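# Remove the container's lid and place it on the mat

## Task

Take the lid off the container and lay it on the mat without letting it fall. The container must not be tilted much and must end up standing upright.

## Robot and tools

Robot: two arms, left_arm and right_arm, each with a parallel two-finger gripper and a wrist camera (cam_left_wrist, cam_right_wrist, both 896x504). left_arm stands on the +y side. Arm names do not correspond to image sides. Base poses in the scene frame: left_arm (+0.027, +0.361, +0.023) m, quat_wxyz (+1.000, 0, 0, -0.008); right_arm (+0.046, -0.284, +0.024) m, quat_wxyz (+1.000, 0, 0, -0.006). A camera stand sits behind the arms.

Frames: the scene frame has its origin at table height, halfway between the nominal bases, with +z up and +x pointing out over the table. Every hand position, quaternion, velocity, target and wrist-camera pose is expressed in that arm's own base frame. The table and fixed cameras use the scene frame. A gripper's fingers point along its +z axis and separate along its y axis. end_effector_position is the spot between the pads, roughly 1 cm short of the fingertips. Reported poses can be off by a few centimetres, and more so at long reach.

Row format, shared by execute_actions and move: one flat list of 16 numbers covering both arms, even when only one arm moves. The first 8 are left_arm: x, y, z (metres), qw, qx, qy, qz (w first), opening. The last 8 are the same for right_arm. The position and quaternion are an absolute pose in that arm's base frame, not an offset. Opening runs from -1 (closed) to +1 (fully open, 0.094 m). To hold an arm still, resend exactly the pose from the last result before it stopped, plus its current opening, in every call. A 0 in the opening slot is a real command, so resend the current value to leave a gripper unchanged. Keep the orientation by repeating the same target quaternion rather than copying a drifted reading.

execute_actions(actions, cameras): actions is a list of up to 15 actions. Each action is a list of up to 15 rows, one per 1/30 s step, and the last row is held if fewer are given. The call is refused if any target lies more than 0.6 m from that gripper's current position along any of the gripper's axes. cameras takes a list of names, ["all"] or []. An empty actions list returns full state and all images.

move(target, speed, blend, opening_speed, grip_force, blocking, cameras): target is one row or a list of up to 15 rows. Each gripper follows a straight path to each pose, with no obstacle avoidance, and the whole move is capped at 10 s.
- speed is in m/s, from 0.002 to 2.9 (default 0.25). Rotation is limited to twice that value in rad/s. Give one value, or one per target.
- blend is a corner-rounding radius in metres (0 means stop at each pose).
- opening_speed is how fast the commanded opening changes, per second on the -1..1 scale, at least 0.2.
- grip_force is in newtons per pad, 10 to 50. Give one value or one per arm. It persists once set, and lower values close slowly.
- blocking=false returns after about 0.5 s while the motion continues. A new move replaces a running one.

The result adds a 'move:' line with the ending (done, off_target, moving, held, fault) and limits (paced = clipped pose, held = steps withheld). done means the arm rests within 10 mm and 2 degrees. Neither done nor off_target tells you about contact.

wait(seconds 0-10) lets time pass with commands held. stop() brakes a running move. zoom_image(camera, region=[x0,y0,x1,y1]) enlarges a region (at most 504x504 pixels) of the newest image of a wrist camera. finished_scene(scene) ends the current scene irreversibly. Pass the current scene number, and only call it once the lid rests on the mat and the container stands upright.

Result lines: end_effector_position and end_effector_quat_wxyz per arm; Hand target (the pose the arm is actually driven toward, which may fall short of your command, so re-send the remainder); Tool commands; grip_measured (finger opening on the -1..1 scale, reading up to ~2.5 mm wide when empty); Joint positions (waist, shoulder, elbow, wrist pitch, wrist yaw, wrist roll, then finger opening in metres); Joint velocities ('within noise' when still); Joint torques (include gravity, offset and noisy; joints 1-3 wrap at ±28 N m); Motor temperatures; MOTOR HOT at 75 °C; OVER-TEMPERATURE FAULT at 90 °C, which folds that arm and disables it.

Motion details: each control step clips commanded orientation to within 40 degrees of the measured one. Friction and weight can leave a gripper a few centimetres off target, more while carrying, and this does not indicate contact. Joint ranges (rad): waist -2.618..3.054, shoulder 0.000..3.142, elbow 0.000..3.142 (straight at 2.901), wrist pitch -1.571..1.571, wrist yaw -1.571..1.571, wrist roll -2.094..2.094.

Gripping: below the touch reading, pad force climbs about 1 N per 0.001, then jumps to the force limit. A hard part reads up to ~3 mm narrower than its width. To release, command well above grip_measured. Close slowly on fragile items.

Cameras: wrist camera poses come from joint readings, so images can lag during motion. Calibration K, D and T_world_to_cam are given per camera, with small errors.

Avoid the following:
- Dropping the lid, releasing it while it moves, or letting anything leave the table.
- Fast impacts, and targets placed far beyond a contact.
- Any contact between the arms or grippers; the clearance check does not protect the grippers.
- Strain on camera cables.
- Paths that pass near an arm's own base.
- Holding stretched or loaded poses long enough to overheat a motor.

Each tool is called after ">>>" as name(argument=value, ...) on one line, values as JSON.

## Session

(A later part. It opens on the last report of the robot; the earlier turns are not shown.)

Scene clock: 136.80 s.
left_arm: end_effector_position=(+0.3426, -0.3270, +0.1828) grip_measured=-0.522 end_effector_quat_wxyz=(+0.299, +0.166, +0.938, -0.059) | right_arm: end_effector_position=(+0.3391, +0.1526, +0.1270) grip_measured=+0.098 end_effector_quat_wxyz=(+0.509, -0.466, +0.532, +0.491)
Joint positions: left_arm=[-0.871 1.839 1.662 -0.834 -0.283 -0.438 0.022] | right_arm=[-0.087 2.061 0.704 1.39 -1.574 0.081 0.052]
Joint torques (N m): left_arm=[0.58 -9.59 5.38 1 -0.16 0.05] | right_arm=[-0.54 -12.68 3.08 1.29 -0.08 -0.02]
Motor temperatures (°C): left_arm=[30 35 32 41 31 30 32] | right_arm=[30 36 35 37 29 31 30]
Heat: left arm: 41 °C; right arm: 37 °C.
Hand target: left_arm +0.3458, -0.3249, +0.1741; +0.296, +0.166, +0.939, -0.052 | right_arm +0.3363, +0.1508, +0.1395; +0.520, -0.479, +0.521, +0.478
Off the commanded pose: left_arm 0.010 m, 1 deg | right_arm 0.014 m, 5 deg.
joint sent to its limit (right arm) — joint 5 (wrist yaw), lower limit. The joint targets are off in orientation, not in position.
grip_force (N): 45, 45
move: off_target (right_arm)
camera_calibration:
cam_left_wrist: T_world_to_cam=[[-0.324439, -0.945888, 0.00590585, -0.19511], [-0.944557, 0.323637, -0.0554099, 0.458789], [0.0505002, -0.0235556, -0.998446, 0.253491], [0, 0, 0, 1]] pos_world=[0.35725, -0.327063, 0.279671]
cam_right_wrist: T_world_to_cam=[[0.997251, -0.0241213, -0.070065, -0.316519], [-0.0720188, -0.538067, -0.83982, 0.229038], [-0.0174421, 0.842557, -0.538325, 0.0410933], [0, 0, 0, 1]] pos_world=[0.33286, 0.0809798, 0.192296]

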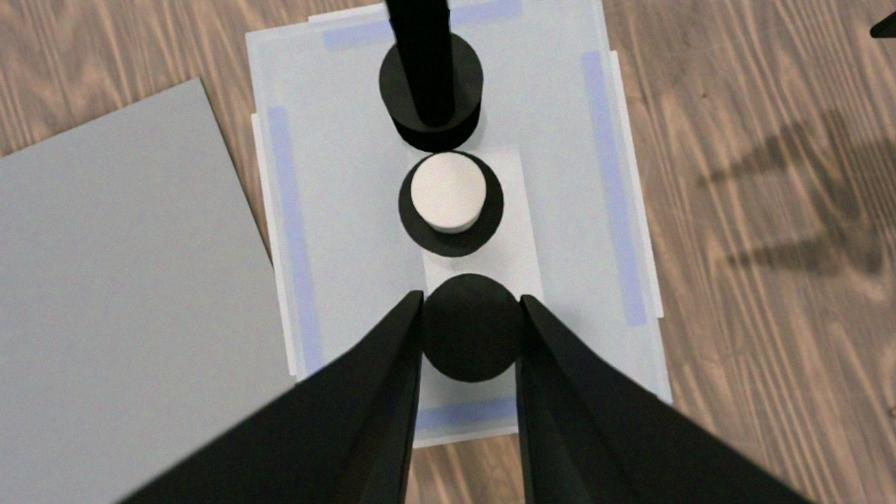

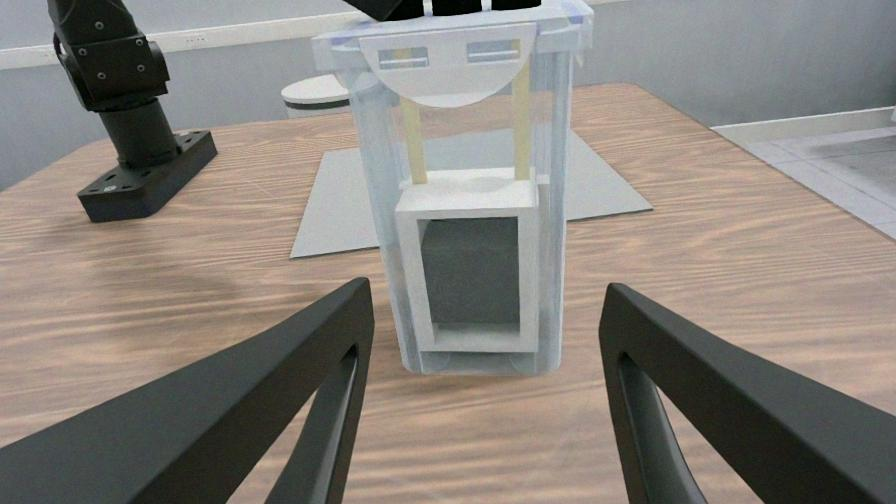

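>>> move(target=[[0.346,-0.325,0.174,0.2961,0.1656,0.9392,-0.0522,-0.75,0.29,0.14,0.12,0.7094,-0.2868,0.4967,0.4096,-1],[0.346,-0.325,0.174,0.2961,0.1656,0.9392,-0.0522,-0.75,0.300,0.222,0.10,0.7094,-0.2868,0.4967,0.4096,-1]], speed=0.12, cameras=["all"])

Scene clock: 142.73 s.
left_arm: end_effector_position=(+0.3426, -0.3270, +0.1828) grip_measured=-0.522 end_effector_quat_wxyz=(+0.299, +0.166, +0.938, -0.059) | right_arm: end_effector_position=(+0.2943, +0.2182, +0.0832) grip_measured=-0.983 end_effector_quat_wxyz=(+0.545, -0.374, +0.648, +0.379)
Joint positions: left_arm=[-0.871 1.839 1.662 -0.834 -0.283 -0.438 0.022] | right_arm=[0.248 1.925 0.291 1.446 -0.874 -0.061 0.001]
Joint torques (N m): left_arm=[0.58 -9.57 5.35 1.02 -0.17 0.03] | right_arm=[0.69 -4.48 3.96 2.86 -0.08 -0.11]
Heat: left arm: 40 °C; right arm: 38 °C.
Hand target: left_arm +0.3458, -0.3249, +0.1741; +0.296, +0.166, +0.939, -0.052 | right_arm +0.2990, +0.2217, +0.1002; +0.583, -0.390, +0.612, +0.365
Off the commanded pose: left_arm 0.010 m, 1 deg | right_arm 0.018 m, 28 deg.
joint sent to its limit (right arm) — joint 4 (wrist pitch), upper limit. The joint targets are off in orientation, not in position.
grip_force (N): 45, 45
move: off_target (right_arm)
camera_calibration:
cam_left_wrist: T_world_to_cam=[[-0.324439, -0.945888, 0.00590585, -0.19511], [-0.944557, 0.323637, -0.0554099, 0.458789], [0.0505002, -0.0235556, -0.998446, 0.253491], [0, 0, 0, 1]] pos_world=[0.35725, -0.327063, 0.279671]
cam_right_wrist: T_world_to_cam=[[0.917863, -0.380952, -0.111368, -0.168589], [-0.322958, -0.553765, -0.767491, 0.295669], [0.230705, 0.740419, -0.631312, -0.0814405], [0, 0, 0, 1]] pos_world=[0.269019, 0.159807, 0.156733]

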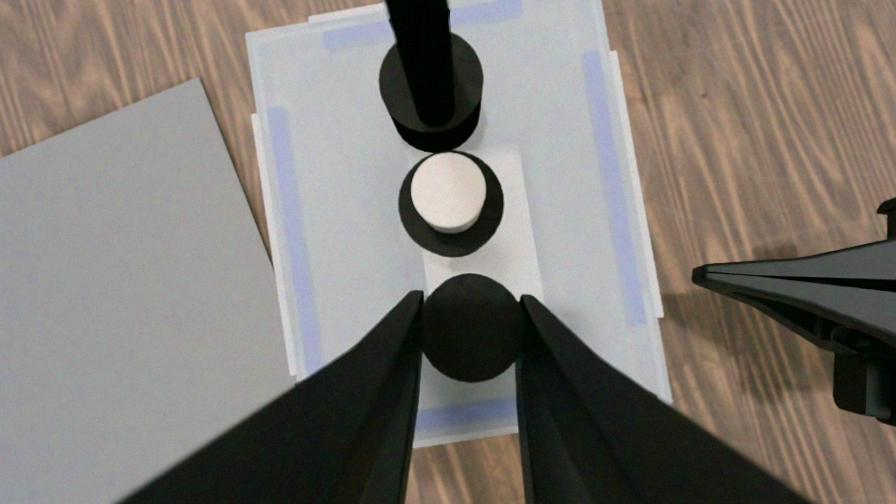

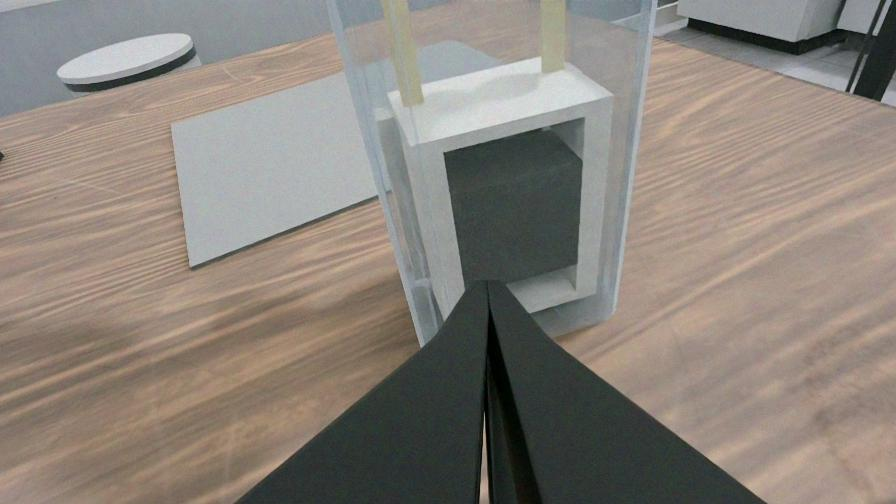

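>>> move(target=[[0.344,-0.326,0.182,0.2961,0.1656,0.9392,-0.0522,0.0,0.29,0.19,0.12,0.583,-0.390,0.612,0.365,-1],[0.315,-0.315,0.230,0.2961,0.1656,0.9392,-0.0522,0.0,0.29,0.17,0.12,0.583,-0.390,0.612,0.365,-1],[0.321,-0.303,0.225,0.316,0.3596,0.8682,-0.1309,0.0,0.29,0.17,0.12,0.583,-0.390,0.612,0.365,-1]], speed=0.08, cameras=["all"])

Scene clock: 152.43 s.
left_arm: end_effector_position=(+0.3224, -0.3065, +0.2093) grip_measured=-0.003 end_effector_quat_wxyz=(+0.295, +0.361, +0.876, -0.122) | right_arm: end_effector_position=(+0.2928, +0.1714, +0.1130) grip_measured=-0.983 end_effector_quat_wxyz=(+0.574, -0.381, +0.622, +0.372)
Joint positions: left_arm=[-0.756 1.656 1.524 -0.789 0.016 0.02 0.047] | right_arm=[0.037 1.784 0.253 1.393 -1.083 -0.098 0.001]
Joint torques (N m): left_arm=[0.53 -13.04 5.23 1.19 0.06 0.04] | right_arm=[-0.57 -8.06 2.54 1.54 -0.23 -0.16]
Heat: left arm: 40 °C; right arm: 39 °C.
Hand target: left_arm +0.3210, -0.3030, +0.2248; +0.316, +0.360, +0.868, -0.130 | right_arm +0.2901, +0.1702, +0.1198; +0.583, -0.390, +0.612, +0.365
Off the commanded pose: left_arm 0.016 m, 3 deg | right_arm 0.008 m, 2 deg.
grip_force (N): 45, 45
move: off_target (left_arm)
camera_calibration:
cam_left_wrist: T_world_to_cam=[[-0.686985, -0.726661, -0.00401002, 0.00375174], [-0.723769, 0.684723, -0.0855132, 0.480286], [0.0648848, -0.0558439, -0.996329, 0.266481], [0, 0, 0, 1]] pos_world=[0.332903, -0.311255, 0.306588]
cam_right_wrist: T_world_to_cam=[[0.923819, -0.379666, -0.0491197, -0.19075], [-0.26226, -0.534165, -0.803672, 0.275056], [0.278889, 0.755329, -0.593042, -0.0487354], [0, 0, 0, 1]] pos_world=[0.261947, 0.111315, 0.182783]

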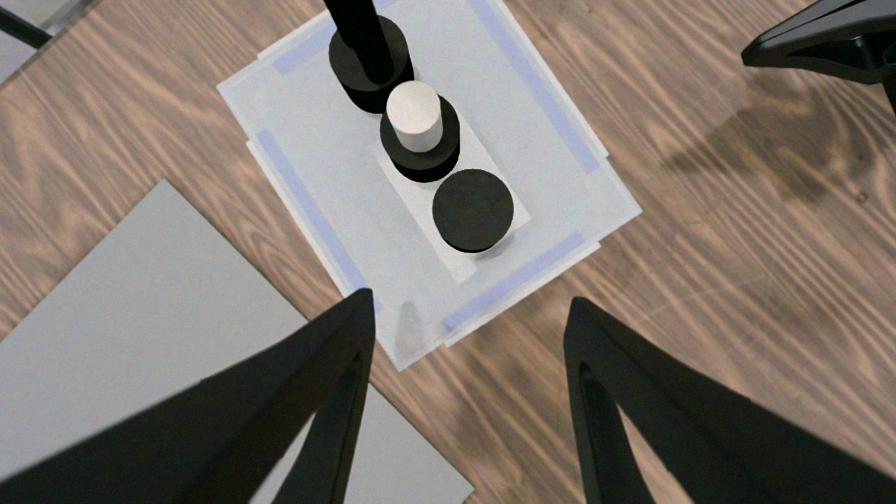

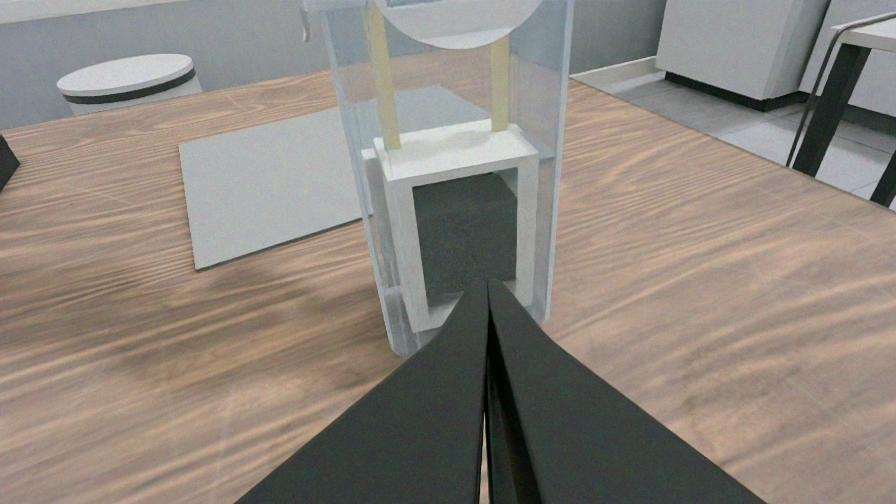

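>>> move(target=[[0.345,-0.326,0.178,0.316,0.3596,0.8682,-0.1309,-0.2,0.29,0.17,0.12,0.583,-0.390,0.612,0.365,-1]], speed=0.05, cameras=["cam_left_wrist"])

Scene clock: 154.83 s.
left_arm: end_effector_position=(+0.3418, -0.3252, +0.1900) grip_measured=-0.197 end_effector_quat_wxyz=(+0.323, +0.358, +0.866, -0.133) | right_arm: end_effector_position=(+0.2928, +0.1714, +0.1130) grip_measured=-0.983 end_effector_quat_wxyz=(+0.574, -0.381, +0.622, +0.372)
Joint positions: left_arm=[-0.756 1.706 1.464 -0.615 0.018 0.021 0.038] | right_arm=[0.037 1.784 0.253 1.393 -1.083 -0.098 0.001]
Joint torques (N m): left_arm=[0.47 -7.66 5.56 1.27 0.04 0.06] | right_arm=[-0.57 -8.02 2.58 1.56 -0.23 -0.15]
Heat: left arm: 40 °C; right arm: 39 °C.
Hand target: left_arm +0.3447, -0.3257, +0.1780; +0.316, +0.360, +0.868, -0.131 | right_arm +0.2901, +0.1702, +0.1198; +0.583, -0.390, +0.612, +0.365
Off the commanded pose: left_arm 0.012 m, 1 deg | right_arm 0.008 m, 2 deg.
grip_force (N): 45, 45
move: off_target (left_arm)
camera_calibration:
cam_left_wrist: T_world_to_cam=[[-0.687967, -0.725734, -0.00339227, 0.00390977], [-0.717394, 0.680753, -0.148058, 0.513935], [0.10976, -0.0994251, -0.988973, 0.213959], [0, 0, 0, 1]] pos_world=[0.3479, -0.325752, 0.287705]
Images, in order (width x height): cam_left_wrist 896x504.

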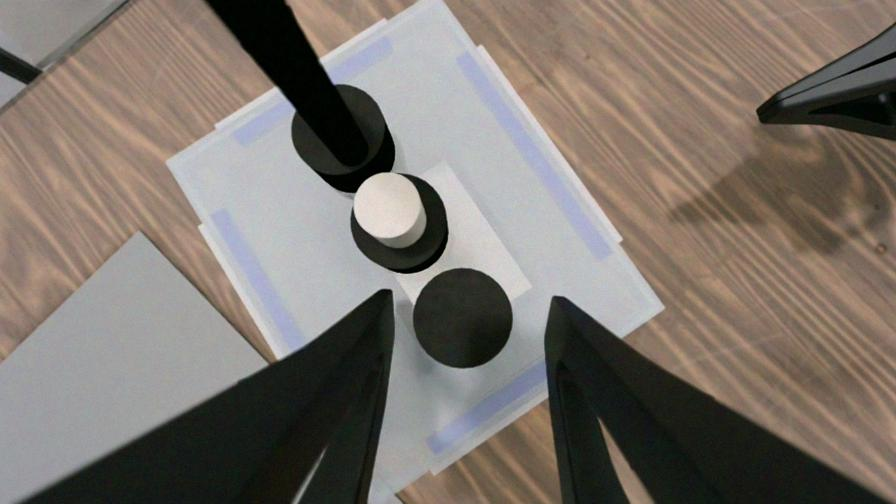

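>>> move(target=[[0.345,-0.325,0.171,0.316,0.3596,0.8682,-0.1309,-0.2,0.29,0.17,0.12,0.583,-0.390,0.612,0.365,-1],[0.345,-0.325,0.172,0.316,0.3596,0.8682,-0.1309,-0.75,0.29,0.17,0.12,0.583,-0.390,0.612,0.365,-1]], speed=0.04, opening_speed=0.3, cameras=["all"])

Scene clock: 158.33 s.
left_arm: end_effector_position=(+0.3416, -0.3253, +0.1834) grip_measured=-0.523 end_effector_quat_wxyz=(+0.323, +0.358, +0.866, -0.134) | right_arm: end_effector_position=(+0.2928, +0.1714, +0.1130) grip_measured=-0.983 end_effector_quat_wxyz=(+0.574, -0.381, +0.622, +0.372)
Joint positions: left_arm=[-0.756 1.706 1.437 -0.589 0.019 0.021 0.022] | right_arm=[0.037 1.784 0.253 1.393 -1.083 -0.098 0.001]
Joint torques (N m): left_arm=[0.61 -7.77 5.63 1.24 0.05 0.08] | right_arm=[-0.59 -8.06 2.61 1.55 -0.23 -0.16]
Heat: left arm: 40 °C; right arm: 39 °C.
Hand target: left_arm +0.3447, -0.3248, +0.1721; +0.316, +0.360, +0.868, -0.131 | right_arm +0.2901, +0.1702, +0.1198; +0.583, -0.390, +0.612, +0.365
Off the commanded pose: left_arm 0.012 m, 1 deg | right_arm 0.008 m, 2 deg.
grip_force (N): 45, 45
move: off_target (left_arm); target 2's new opening was sent with left_arm's hand 0.012 m and 1 deg from that target
camera_calibration:
cam_left_wrist: T_world_to_cam=[[-0.688754, -0.72499, -0.00282894, 0.00417654], [-0.716671, 0.68143, -0.148447, 0.51298], [0.10955, -0.100216, -0.988916, 0.207341], [0, 0, 0, 1]] pos_world=[0.3478, -0.325753, 0.281205]
cam_right_wrist: T_world_to_cam=[[0.923819, -0.379666, -0.0491197, -0.19075], [-0.26226, -0.534165, -0.803672, 0.275056], [0.278889, 0.755329, -0.593042, -0.0487354], [0, 0, 0, 1]] pos_world=[0.261947, 0.111315, 0.182783]

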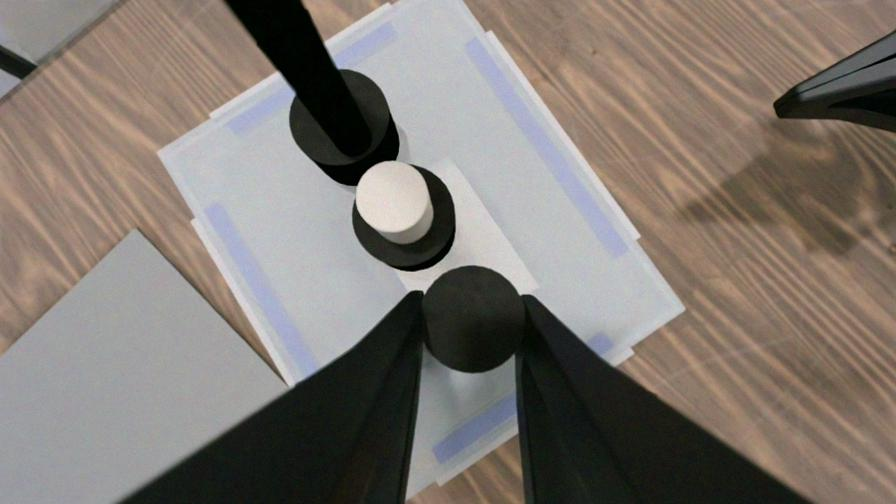

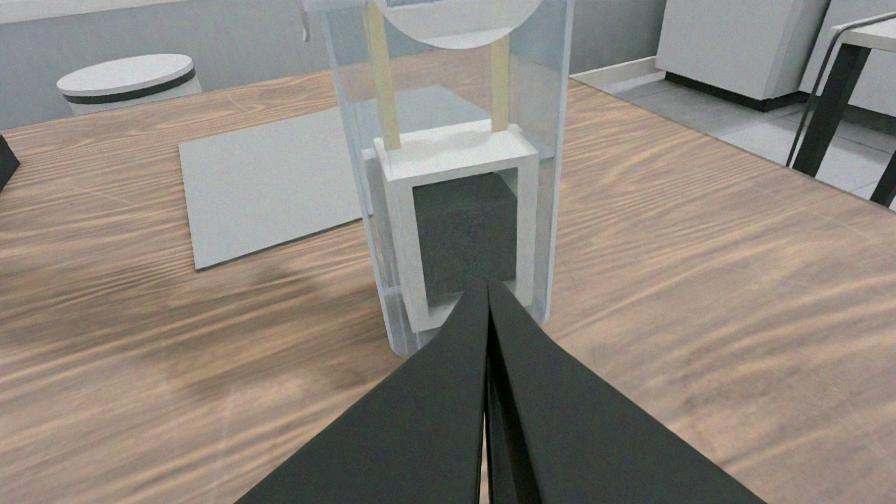

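>>> move(target=[[0.345,-0.325,0.172,0.316,0.3596,0.8682,-0.1309,-0.75,0.315,0.225,0.115,0.583,-0.390,0.612,0.365,-1],[0.345,-0.325,0.172,0.316,0.3596,0.8682,-0.1309,-0.75,0.327,0.262,0.112,0.583,-0.390,0.612,0.365,-1]], speed=0.06, cameras=["all"])

Scene clock: 164.00 s.
left_arm: end_effector_position=(+0.3416, -0.3253, +0.1834) grip_measured=-0.523 end_effector_quat_wxyz=(+0.323, +0.358, +0.866, -0.134) | right_arm: end_effector_position=(+0.3226, +0.2591, +0.1145) grip_measured=-0.983 end_effector_quat_wxyz=(+0.583, -0.392, +0.611, +0.364)
Joint positions: left_arm=[-0.756 1.706 1.437 -0.589 0.019 0.021 0.022] | right_arm=[0.37 1.915 0.446 1.395 -0.757 -0.063 0.001]
Joint torques (N m): left_arm=[0.59 -7.79 5.63 1.25 0.02 0.07] | right_arm=[0.39 -5.22 5.42 1.79 -0.02 0.05]
Heat: left arm: 40 °C; right arm: 39 °C.
Hand target: left_arm +0.3447, -0.3248, +0.1721; +0.316, +0.360, +0.868, -0.131 | right_arm +0.3268, +0.2619, +0.1121; +0.583, -0.390, +0.612, +0.365
Off the commanded pose: left_arm 0.012 m, 1 deg | right_arm 0.006 m, 0 deg.
grip_force (N): 45, 45
move: off_target (left_arm)
camera_calibration:
cam_left_wrist: T_world_to_cam=[[-0.688754, -0.72499, -0.00282894, 0.00417654], [-0.716671, 0.68143, -0.148447, 0.51298], [0.10955, -0.100216, -0.988916, 0.207341], [0, 0, 0, 1]] pos_world=[0.3478, -0.325753, 0.281205]
cam_right_wrist: T_world_to_cam=[[0.927411, -0.373841, -0.0123471, -0.19179], [-0.228772, -0.540794, -0.809448, 0.322491], [0.295928, 0.753515, -0.587062, -0.128083], [0, 0, 0, 1]] pos_world=[0.289548, 0.199214, 0.183479]

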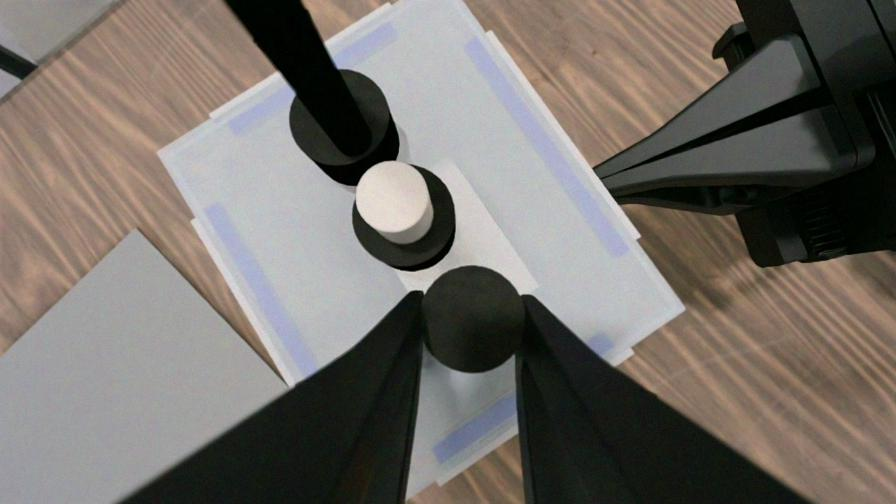

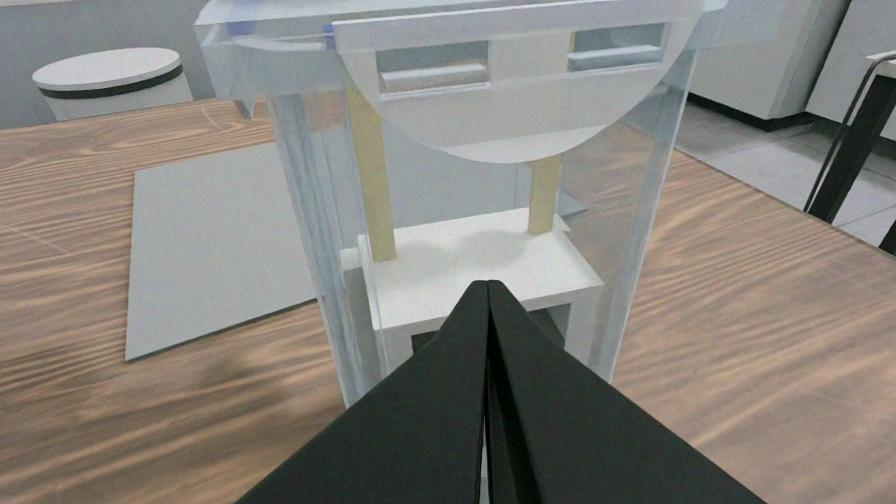

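>>> move(target=[[0.345,-0.325,0.172,0.316,0.3596,0.8682,-0.1309,-0.75,0.331,0.276,0.118,0.583,-0.390,0.612,0.365,-1]], speed=0.04, cameras=["all"])

Scene clock: 167.00 s.
left_arm: end_effector_position=(+0.3416, -0.3253, +0.1834) grip_measured=-0.523 end_effector_quat_wxyz=(+0.323, +0.358, +0.866, -0.134) | right_arm: end_effector_position=(+0.3269, +0.2726, +0.1166) grip_measured=-0.983 end_effector_quat_wxyz=(+0.581, -0.391, +0.614, +0.364)
Joint positions: left_arm=[-0.756 1.706 1.437 -0.589 0.019 0.021 0.022] | right_arm=[0.411 1.915 0.484 1.352 -0.716 -0.059 0.001]
Joint torques (N m): left_arm=[0.62 -7.77 5.61 1.24 0.04 0.05] | right_arm=[0.47 -6.52 5.83 1.75 -0.02 0.07]
Heat: left arm: 40 °C; right arm: 39 °C.
Hand target: left_arm +0.3447, -0.3248, +0.1721; +0.316, +0.360, +0.868, -0.131 | right_arm +0.3309, +0.2759, +0.1181; +0.583, -0.390, +0.612, +0.365
Off the commanded pose: left_arm 0.012 m, 1 deg | right_arm 0.006 m, 0 deg.
grip_force (N): 45, 45
move: off_target (left_arm)
camera_calibration:
cam_left_wrist: T_world_to_cam=[[-0.688754, -0.72499, -0.00282894, 0.00417654], [-0.716671, 0.68143, -0.148447, 0.51298], [0.10955, -0.100216, -0.988916, 0.207341], [0, 0, 0, 1]] pos_world=[0.3478, -0.325753, 0.281205]
cam_right_wrist: T_world_to_cam=[[0.926957, -0.374765, -0.017367, -0.18964], [-0.234548, -0.542767, -0.806469, 0.334536], [0.29281, 0.751635, -0.591022, -0.136248], [0, 0, 0, 1]] pos_world=[0.294147, 0.212913, 0.185973]

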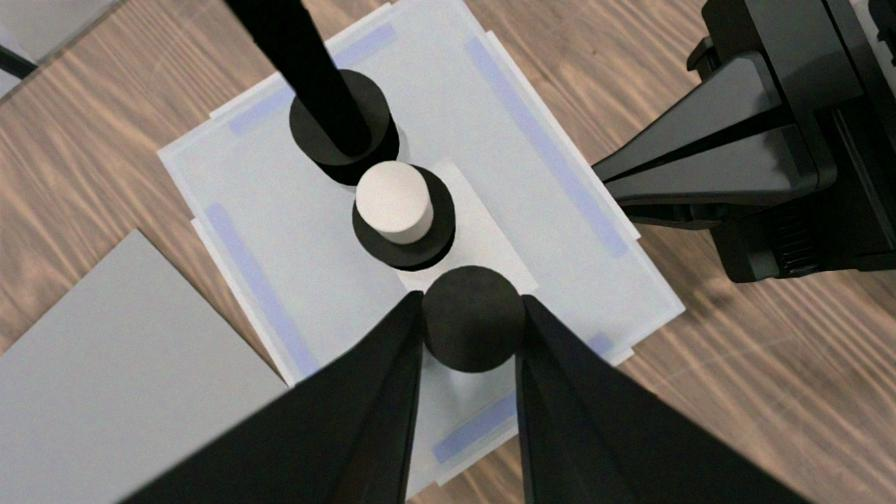

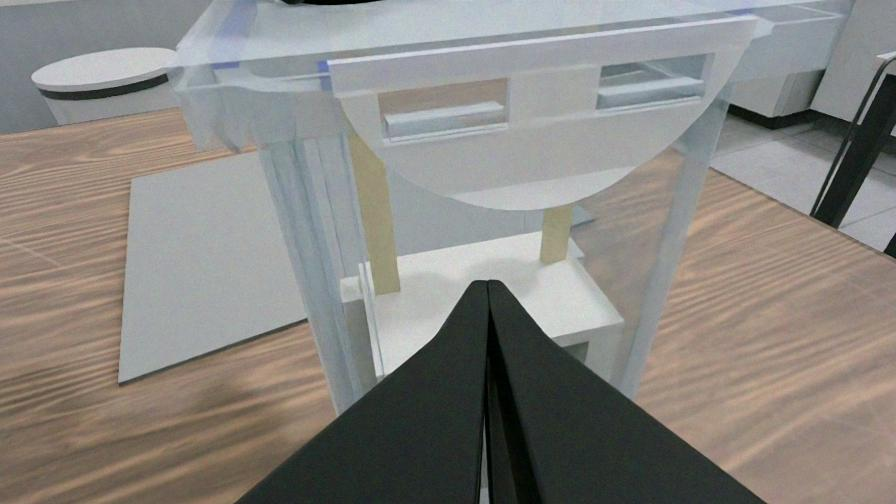

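>>> move(target=[[0.345,-0.325,0.172,0.316,0.3596,0.8682,-0.1309,-0.75,0.332,0.2815,0.119,0.583,-0.390,0.612,0.365,-1],[0.345,-0.325,0.172,0.316,0.3596,0.8682,-0.1309,-0.75,0.332,0.2815,0.135,0.583,-0.390,0.612,0.365,-1]], speed=0.03, cameras=["all"])

Scene clock: 169.23 s.
left_arm: end_effector_position=(+0.3420, -0.3249, +0.1834) grip_measured=-0.523 end_effector_quat_wxyz=(+0.323, +0.358, +0.866, -0.133) | right_arm: end_effector_position=(+0.3301, +0.2747, +0.1132) grip_measured=-0.983 end_effector_quat_wxyz=(+0.566, -0.384, +0.633, +0.363)
Joint positions: left_arm=[-0.755 1.706 1.437 -0.589 0.019 0.022 0.022] | right_arm=[0.421 1.888 0.5 1.263 -0.691 -0.055 0.001]
Joint torques (N m): left_arm=[0.51 -7.8 5.63 1.24 0.05 0.08] | right_arm=[0.98 -10.84 6.43 1.73 -0.11 0.05]
Heat: left arm: 40 °C; right arm: 39 °C.
Hand target: left_arm +0.3448, -0.3248, +0.1721; +0.316, +0.360, +0.868, -0.131 | right_arm +0.3315, +0.2812, +0.1349; +0.583, -0.390, +0.612, +0.365
Off the commanded pose: left_arm 0.012 m, 1 deg | right_arm 0.023 m, 3 deg.
grip_force (N): 45, 45
move: off_target (left_arm, right_arm)
camera_calibration:
cam_left_wrist: T_world_to_cam=[[-0.688107, -0.725603, -0.0030554, 0.00431226], [-0.717259, 0.680819, -0.148406, 0.512916], [0.109764, -0.0999275, -0.988922, 0.207369], [0, 0, 0, 1]] pos_world=[0.3481, -0.325352, 0.281205]
cam_right_wrist: T_world_to_cam=[[0.919664, -0.389283, -0.0517337, -0.181568], [-0.278829, -0.554524, -0.784065, 0.348989], [0.276536, 0.735501, -0.618519, -0.127889], [0, 0, 0, 1]] pos_world=[0.299656, 0.216904, 0.185135]

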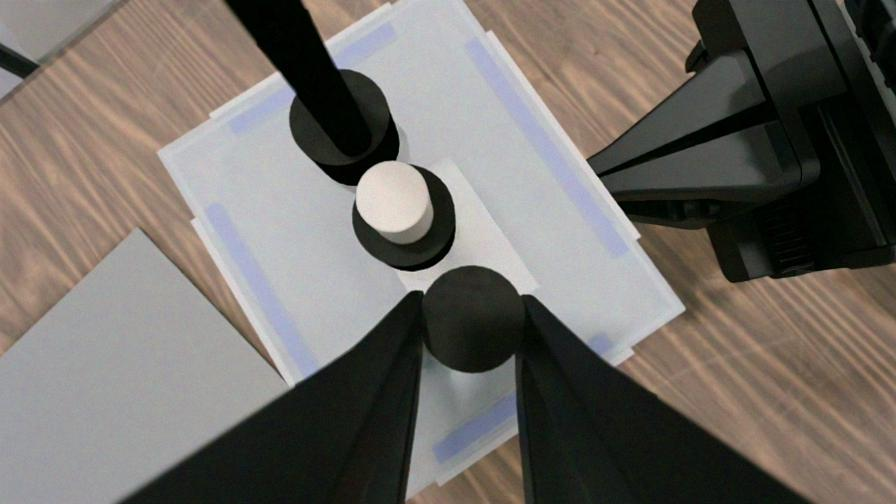

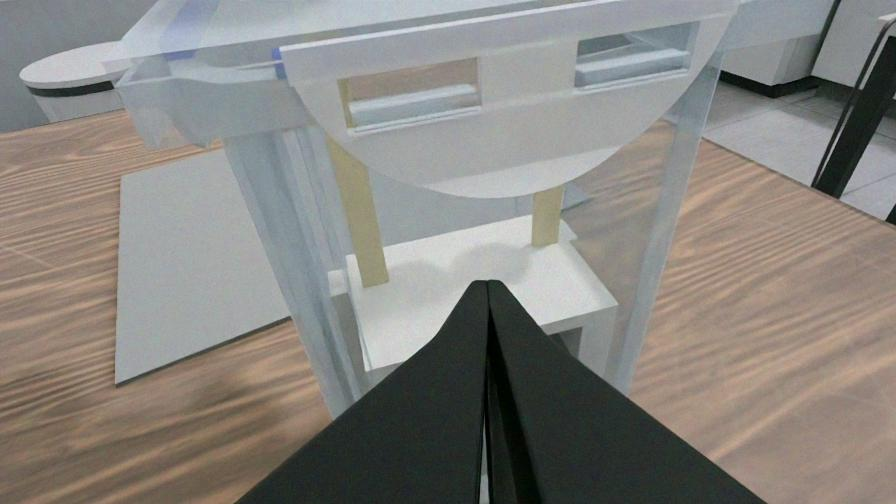

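>>> move(target=[[0.345,-0.325,0.172,0.316,0.3596,0.8682,-0.1309,-0.75,0.331,0.2795,0.150,0.583,-0.390,0.612,0.365,-1]], speed=0.03, cameras=["all"])

Scene clock: 171.43 s.
left_arm: end_effector_position=(+0.3420, -0.3249, +0.1834) grip_measured=-0.523 end_effector_quat_wxyz=(+0.323, +0.358, +0.866, -0.133) | right_arm: end_effector_position=(+0.3291, +0.2746, +0.1281) grip_measured=-0.983 end_effector_quat_wxyz=(+0.566, -0.384, +0.633, +0.363)
Joint positions: left_arm=[-0.755 1.706 1.437 -0.589 0.019 0.022 0.022] | right_arm=[0.422 1.811 0.505 1.18 -0.691 -0.055 0.001]
Joint torques (N m): left_arm=[0.54 -7.79 5.61 1.24 0.04 0.07] | right_arm=[0.55 -10.41 6.86 1.72 -0.15 0.04]
Heat: left arm: 40 °C; right arm: 39 °C.
Hand target: left_arm +0.3448, -0.3248, +0.1721; +0.316, +0.360, +0.868, -0.131 | right_arm +0.3306, +0.2792, +0.1499; +0.583, -0.390, +0.612, +0.365
Off the commanded pose: left_arm 0.012 m, 1 deg | right_arm 0.023 m, 3 deg.
grip_force (N): 45, 45
move: off_target (left_arm, right_arm)
camera_calibration:
cam_left_wrist: T_world_to_cam=[[-0.688107, -0.725603, -0.0030554, 0.00431226], [-0.717259, 0.680819, -0.148406, 0.512916], [0.109764, -0.0999275, -0.988922, 0.207369], [0, 0, 0, 1]] pos_world=[0.3481, -0.325352, 0.281205]
cam_right_wrist: T_world_to_cam=[[0.919937, -0.388641, -0.0517131, -0.180232], [-0.278426, -0.554722, -0.784068, 0.360288], [0.276034, 0.735692, -0.618517, -0.118243], [0, 0, 0, 1]] pos_world=[0.298755, 0.216804, 0.200035]

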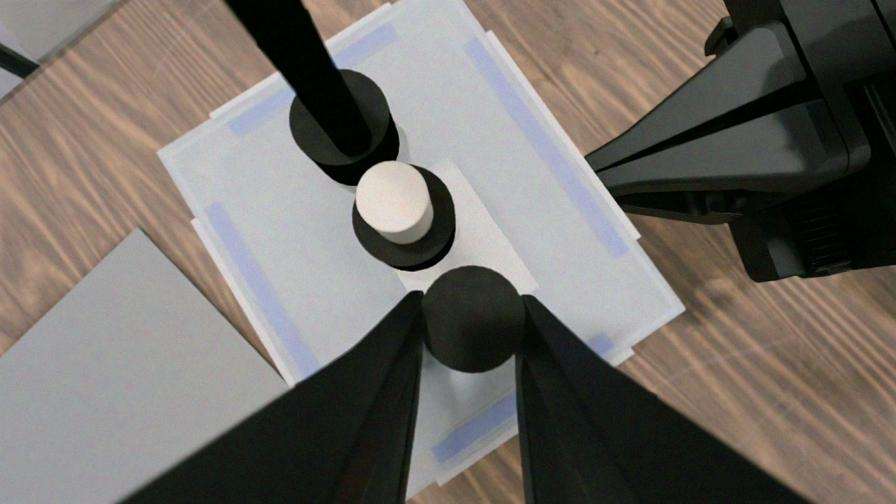

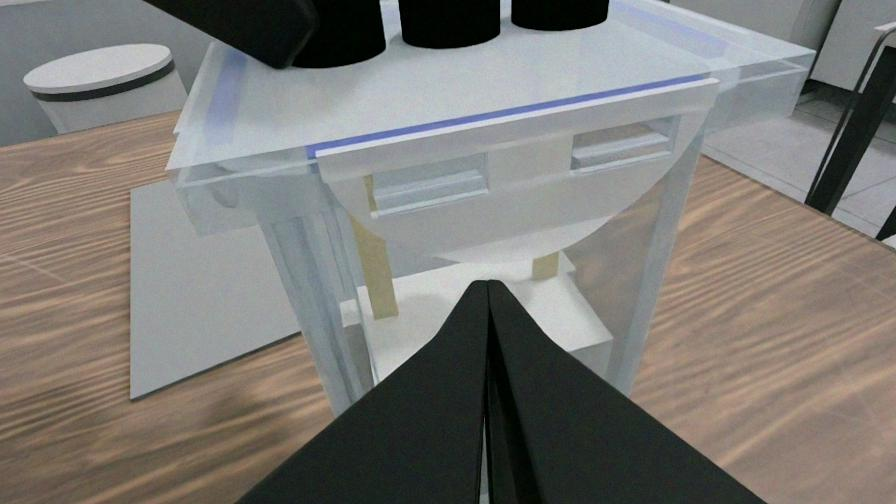

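>>> move(target=[[0.345,-0.325,0.172,0.316,0.3596,0.8682,-0.1309,-0.75,0.333,0.2855,0.148,0.583,-0.390,0.612,0.365,-1],[0.345,-0.325,0.172,0.316,0.3596,0.8682,-0.1309,-0.75,0.333,0.2855,0.162,0.583,-0.390,0.612,0.365,-1]], speed=0.03, cameras=["all"])

Scene clock: 173.43 s.
left_arm: end_effector_position=(+0.3429, -0.3239, +0.1834) grip_measured=-0.523 end_effector_quat_wxyz=(+0.323, +0.356, +0.867, -0.133) | right_arm: end_effector_position=(+0.3312, +0.2766, +0.1323) grip_measured=-0.983 end_effector_quat_wxyz=(+0.558, -0.381, +0.643, +0.361)
Joint positions: left_arm=[-0.752 1.706 1.437 -0.589 0.018 0.022 0.022] | right_arm=[0.429 1.773 0.524 1.099 -0.676 -0.055 0.001]
Joint torques (N m): left_arm=[0.31 -7.8 5.63 1.25 0.04 0.07] | right_arm=[1.28 -10.58 7.99 1.85 -0.17 0.04]
Heat: left arm: 40 °C; right arm: 39 °C.
Hand target: left_arm +0.3447, -0.3248, +0.1721; +0.316, +0.360, +0.868, -0.131 | right_arm +0.3319, +0.2849, +0.1618; +0.583, -0.390, +0.612, +0.365
Off the commanded pose: left_arm 0.012 m, 1 deg | right_arm 0.031 m, 5 deg.
grip_force (N): 45, 45
move: off_target (left_arm, right_arm)
camera_calibration:
cam_left_wrist: T_world_to_cam=[[-0.685997, -0.727597, -0.00333711, 0.00428107], [-0.719195, 0.678756, -0.14849, 0.512976], [0.110306, -0.0994636, -0.988908, 0.207318], [0, 0, 0, 1]] pos_world=[0.348998, -0.32445, 0.281205]
cam_right_wrist: T_world_to_cam=[[0.915653, -0.396272, -0.0674372, -0.175523], [-0.299821, -0.561542, -0.771218, 0.372532], [0.267743, 0.726388, -0.632989, -0.110356], [0, 0, 0, 1]] pos_world=[0.301959, 0.219799, 0.205613]

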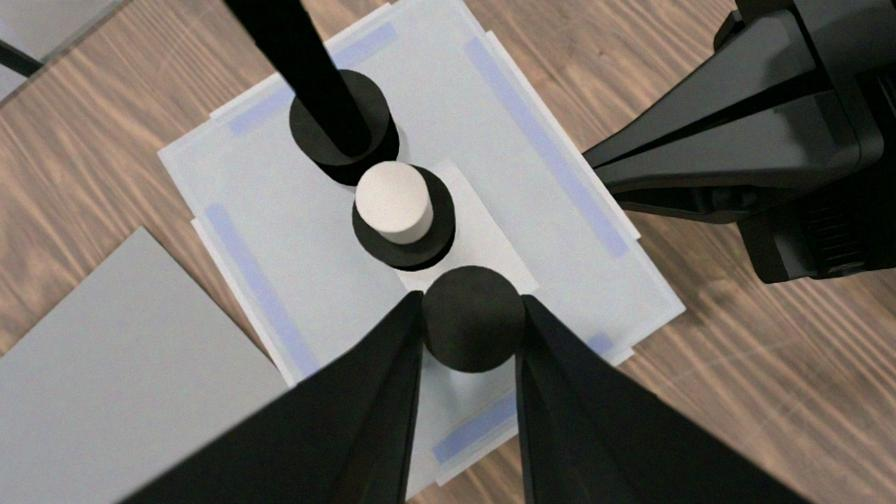

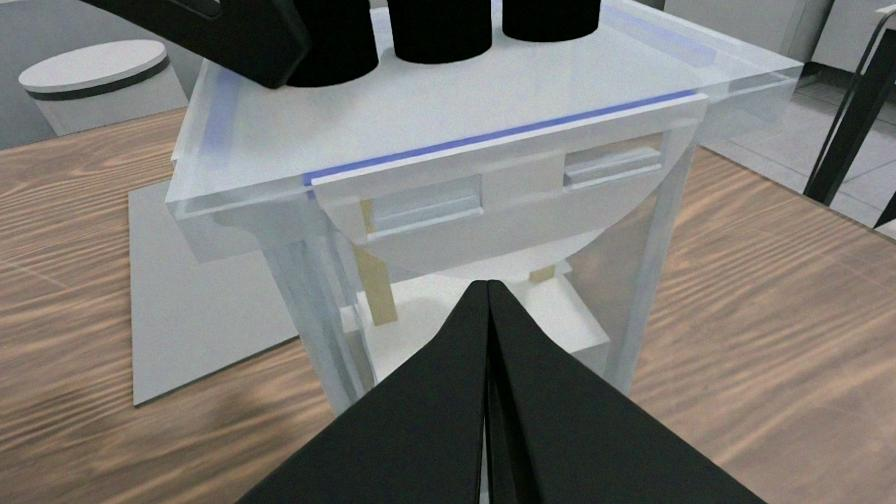

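>>> move(target=[[0.345,-0.325,0.172,0.316,0.3596,0.8682,-0.1309,-0.75,0.332,0.283,0.175,0.583,-0.390,0.612,0.365,-1]], speed=0.03, cameras=["all"])

Scene clock: 174.80 s.
left_arm: end_effector_position=(+0.3429, -0.3239, +0.1834) grip_measured=-0.523 end_effector_quat_wxyz=(+0.323, +0.356, +0.867, -0.133) | right_arm: end_effector_position=(+0.3285, +0.2760, +0.1369) grip_measured=-0.983 end_effector_quat_wxyz=(+0.546, -0.380, +0.652, +0.363)
Joint positions: left_arm=[-0.752 1.706 1.437 -0.589 0.018 0.022 0.022] | right_arm=[0.43 1.719 0.53 1.009 -0.675 -0.055 0.001]
Joint torques (N m): left_arm=[0.32 -7.79 5.64 1.24 0.05 0.05] | right_arm=[0.59 -10.96 8.55 2.08 -0.24 0.01]
Heat: left arm: 40 °C; right arm: 39 °C.
Hand target: left_arm +0.3447, -0.3248, +0.1721; +0.316, +0.360, +0.868, -0.131 | right_arm +0.3307, +0.2823, +0.1744; +0.583, -0.390, +0.612, +0.365
Off the commanded pose: left_arm 0.012 m, 1 deg | right_arm 0.039 m, 6 deg.
grip_force (N): 45, 45
move: off_target (left_arm, right_arm)
camera_calibration:
cam_left_wrist: T_world_to_cam=[[-0.685997, -0.727597, -0.00333711, 0.00428107], [-0.719195, 0.678756, -0.14849, 0.512976], [0.110306, -0.0994636, -0.988908, 0.207318], [0, 0, 0, 1]] pos_world=[0.348998, -0.32445, 0.281205]
cam_right_wrist: T_world_to_cam=[[0.913847, -0.39654, -0.0874079, -0.169705], [-0.320248, -0.571486, -0.755543, 0.382182], [0.249651, 0.718443, -0.649242, -0.0960089], [0, 0, 0, 1]] pos_world=[0.301446, 0.220094, 0.211588]

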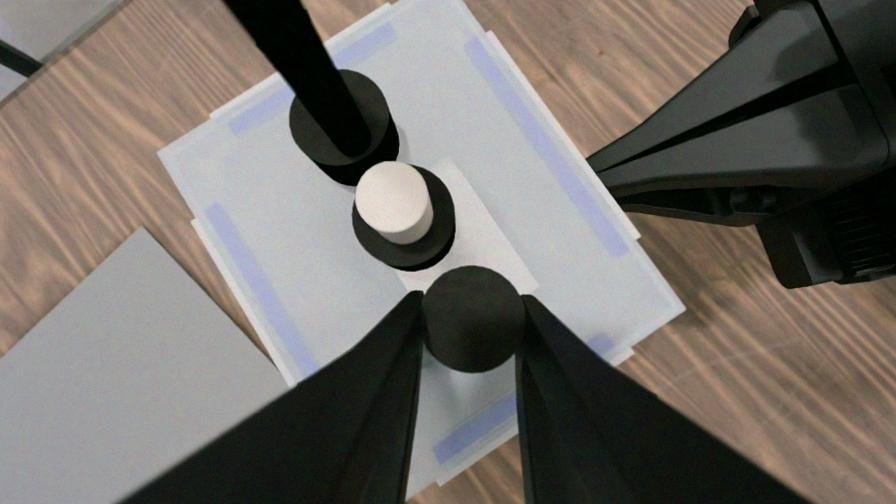

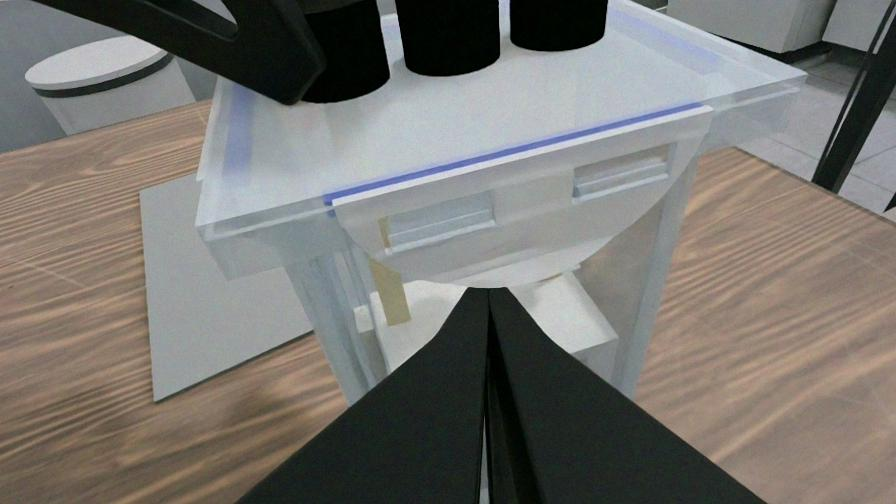

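>>> move(target=[[0.345,-0.325,0.172,0.316,0.3596,0.8682,-0.1309,-0.75,0.332,0.281,0.190,0.583,-0.390,0.612,0.365,-1]], speed=0.03, cameras=["all"])

Scene clock: 176.20 s.
left_arm: end_effector_position=(+0.3429, -0.3239, +0.1834) grip_measured=-0.523 end_effector_quat_wxyz=(+0.323, +0.356, +0.867, -0.133) | right_arm: end_effector_position=(+0.3250, +0.2744, +0.1400) grip_measured=-0.983 end_effector_quat_wxyz=(+0.530, -0.378, +0.666, +0.364)
Joint positions: left_arm=[-0.752 1.706 1.437 -0.589 0.018 0.022 0.022] | right_arm=[0.43 1.662 0.538 0.902 -0.675 -0.055 0.001]
Joint torques (N m): left_arm=[0.27 -7.76 5.61 1.24 0.05 0.07] | right_arm=[0.06 -11.28 9.61 2.33 -0.34 0]
Heat: left arm: 40 °C; right arm: 40 °C.
Hand target: left_arm +0.3447, -0.3248, +0.1721; +0.316, +0.360, +0.868, -0.131 | right_arm +0.3296, +0.2799, +0.1889; +0.583, -0.391, +0.612, +0.364
Off the commanded pose: left_arm 0.012 m, 1 deg | right_arm 0.051 m, 9 deg.
grip_force (N): 45, 45
move: off_target (left_arm, right_arm)
camera_calibration:
cam_left_wrist: T_world_to_cam=[[-0.685997, -0.727597, -0.00333711, 0.00428107], [-0.719195, 0.678756, -0.14849, 0.512976], [0.110306, -0.0994636, -0.988908, 0.207318], [0, 0, 0, 1]] pos_world=[0.348998, -0.32445, 0.281205]
cam_right_wrist: T_world_to_cam=[[0.910003, -0.398266, -0.115234, -0.161245], [-0.348607, -0.584551, -0.732648, 0.392153], [0.224429, 0.706883, -0.670781, -0.0774827], [0, 0, 0, 1]] pos_world=[0.30083, 0.219786, 0.216755]

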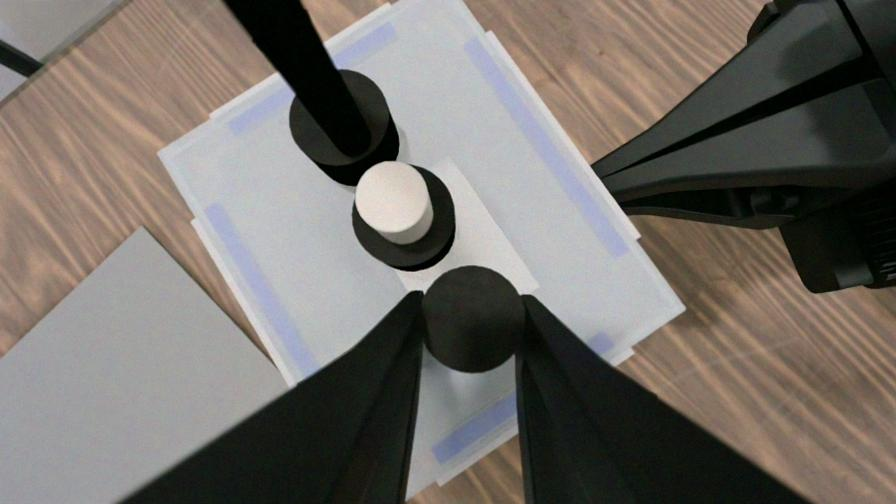

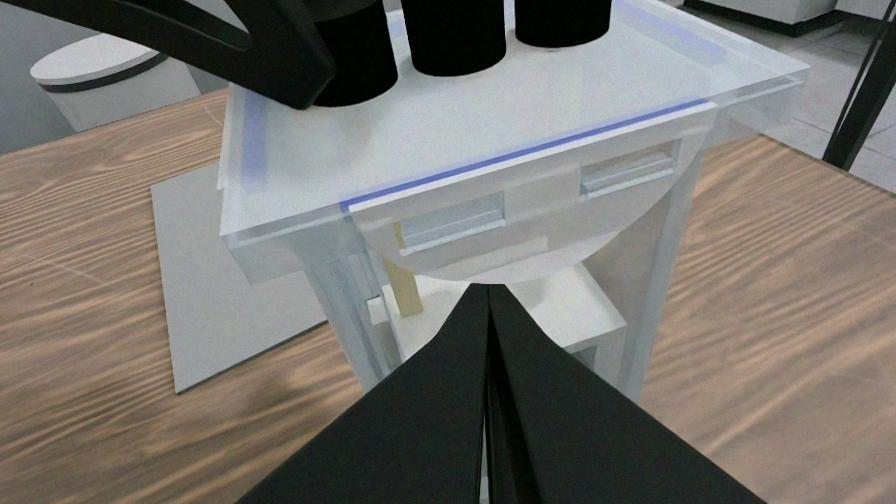

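>>> zoom_image(camera="cam_right_wrist", region=[330, 90, 730, 330])

Scaled by 1.260 from the camera's 896x504 image, which has a finer 1280x720 frame.

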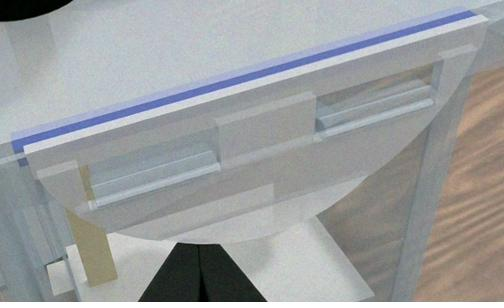

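>>> move(target=[[0.345,-0.325,0.172,0.316,0.3596,0.8682,-0.1309,-0.75,0.325,0.262,0.13,0.583,-0.390,0.612,0.365,-1],[0.345,-0.325,0.172,0.316,0.3596,0.8682,-0.1309,-0.75,0.30,0.20,0.13,0.583,-0.390,0.612,0.365,-1],[0.345,-0.325,0.180,0.316,0.3596,0.8682,-0.1309,0.0,0.20,0.20,0.17,0.62,-0.17,0.76,0.1,-1],[0.30,-0.28,0.25,0.316,0.3596,0.8682,-0.1309,0.0,0.20,0.20,0.17,0.62,-0.17,0.76,0.1,-1]], speed=[0.05,0.1,0.15,0.08], cameras=["all"])

Scene clock: 190.20 s.
left_arm: end_effector_position=(+0.2991, -0.2818, +0.2257) grip_measured=-0.003 end_effector_quat_wxyz=(+0.292, +0.362, +0.877, -0.122) | right_arm: end_effector_position=(+0.1990, +0.1958, +0.1558) grip_measured=-0.983 end_effector_quat_wxyz=(+0.613, -0.184, +0.763, +0.089)
Joint positions: left_arm=[-0.748 1.542 1.476 -0.863 0.023 0.027 0.047] | right_arm=[1.294 0.77 0.212 0.185 0.878 0.199 0.001]
Joint torques (N m): left_arm=[0.54 -10.55 8.7 0.93 0.05 0.07] | right_arm=[0.5 0.38 10.59 1.59 0.28 0.15]
Heat: left arm: 40 °C; right arm: 41 °C.
Hand target: left_arm +0.2996, -0.2798, +0.2497; +0.316, +0.360, +0.868, -0.131 | right_arm +0.1998, +0.1997, +0.1699; +0.620, -0.170, +0.760, +0.100
Off the commanded pose: left_arm 0.024 m, 3 deg | right_arm 0.015 m, 2 deg.
grip_force (N): 45, 45
move: off_target (left_arm, right_arm)
camera_calibration:
cam_left_wrist: T_world_to_cam=[[-0.688598, -0.725139, -0.00253139, 0.00633991], [-0.722767, 0.68662, -0.0784845, 0.446578], [0.0586502, -0.0522147, -0.996912, 0.288711], [0, 0, 0, 1]] pos_world=[0.310205, -0.286957, 0.322885]
cam_right_wrist: T_world_to_cam=[[0.439118, -0.896679, 0.0560619, 0.088572], [-0.635556, -0.354135, -0.686044, 0.318574], [0.635015, 0.265624, -0.725397, 0.0301575], [0, 0, 0, 1]] pos_world=[0.144428, 0.184228, 0.235467]

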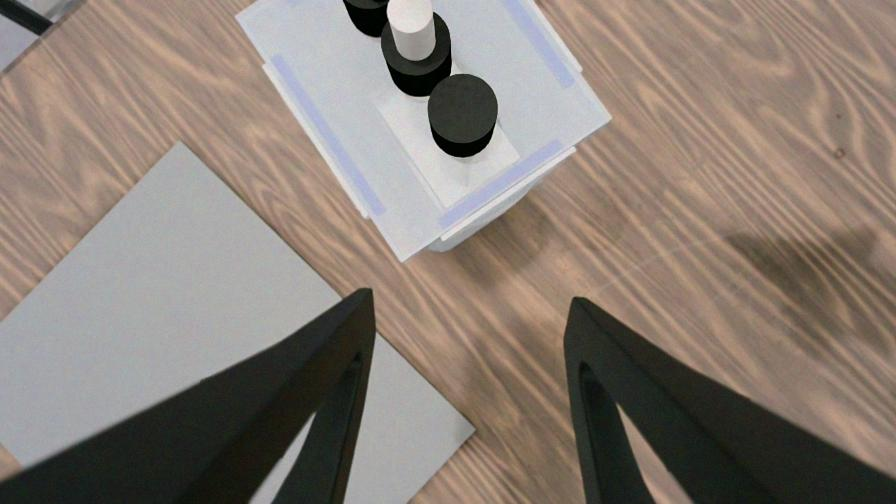

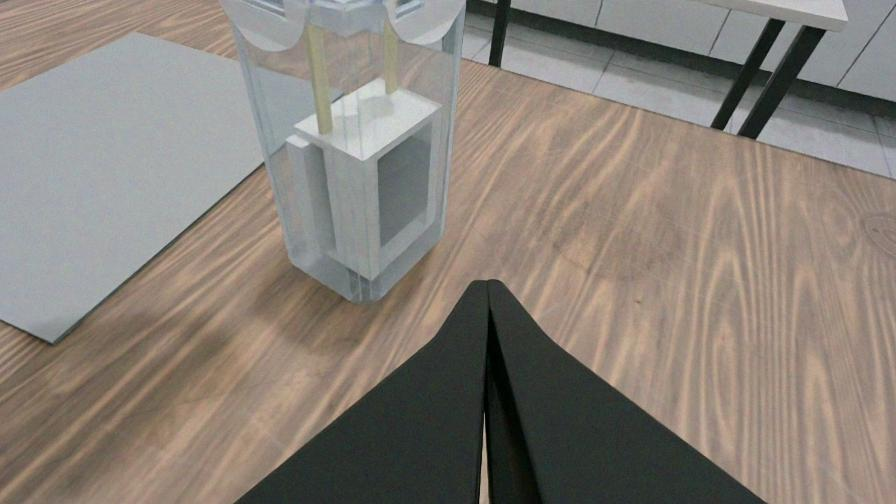

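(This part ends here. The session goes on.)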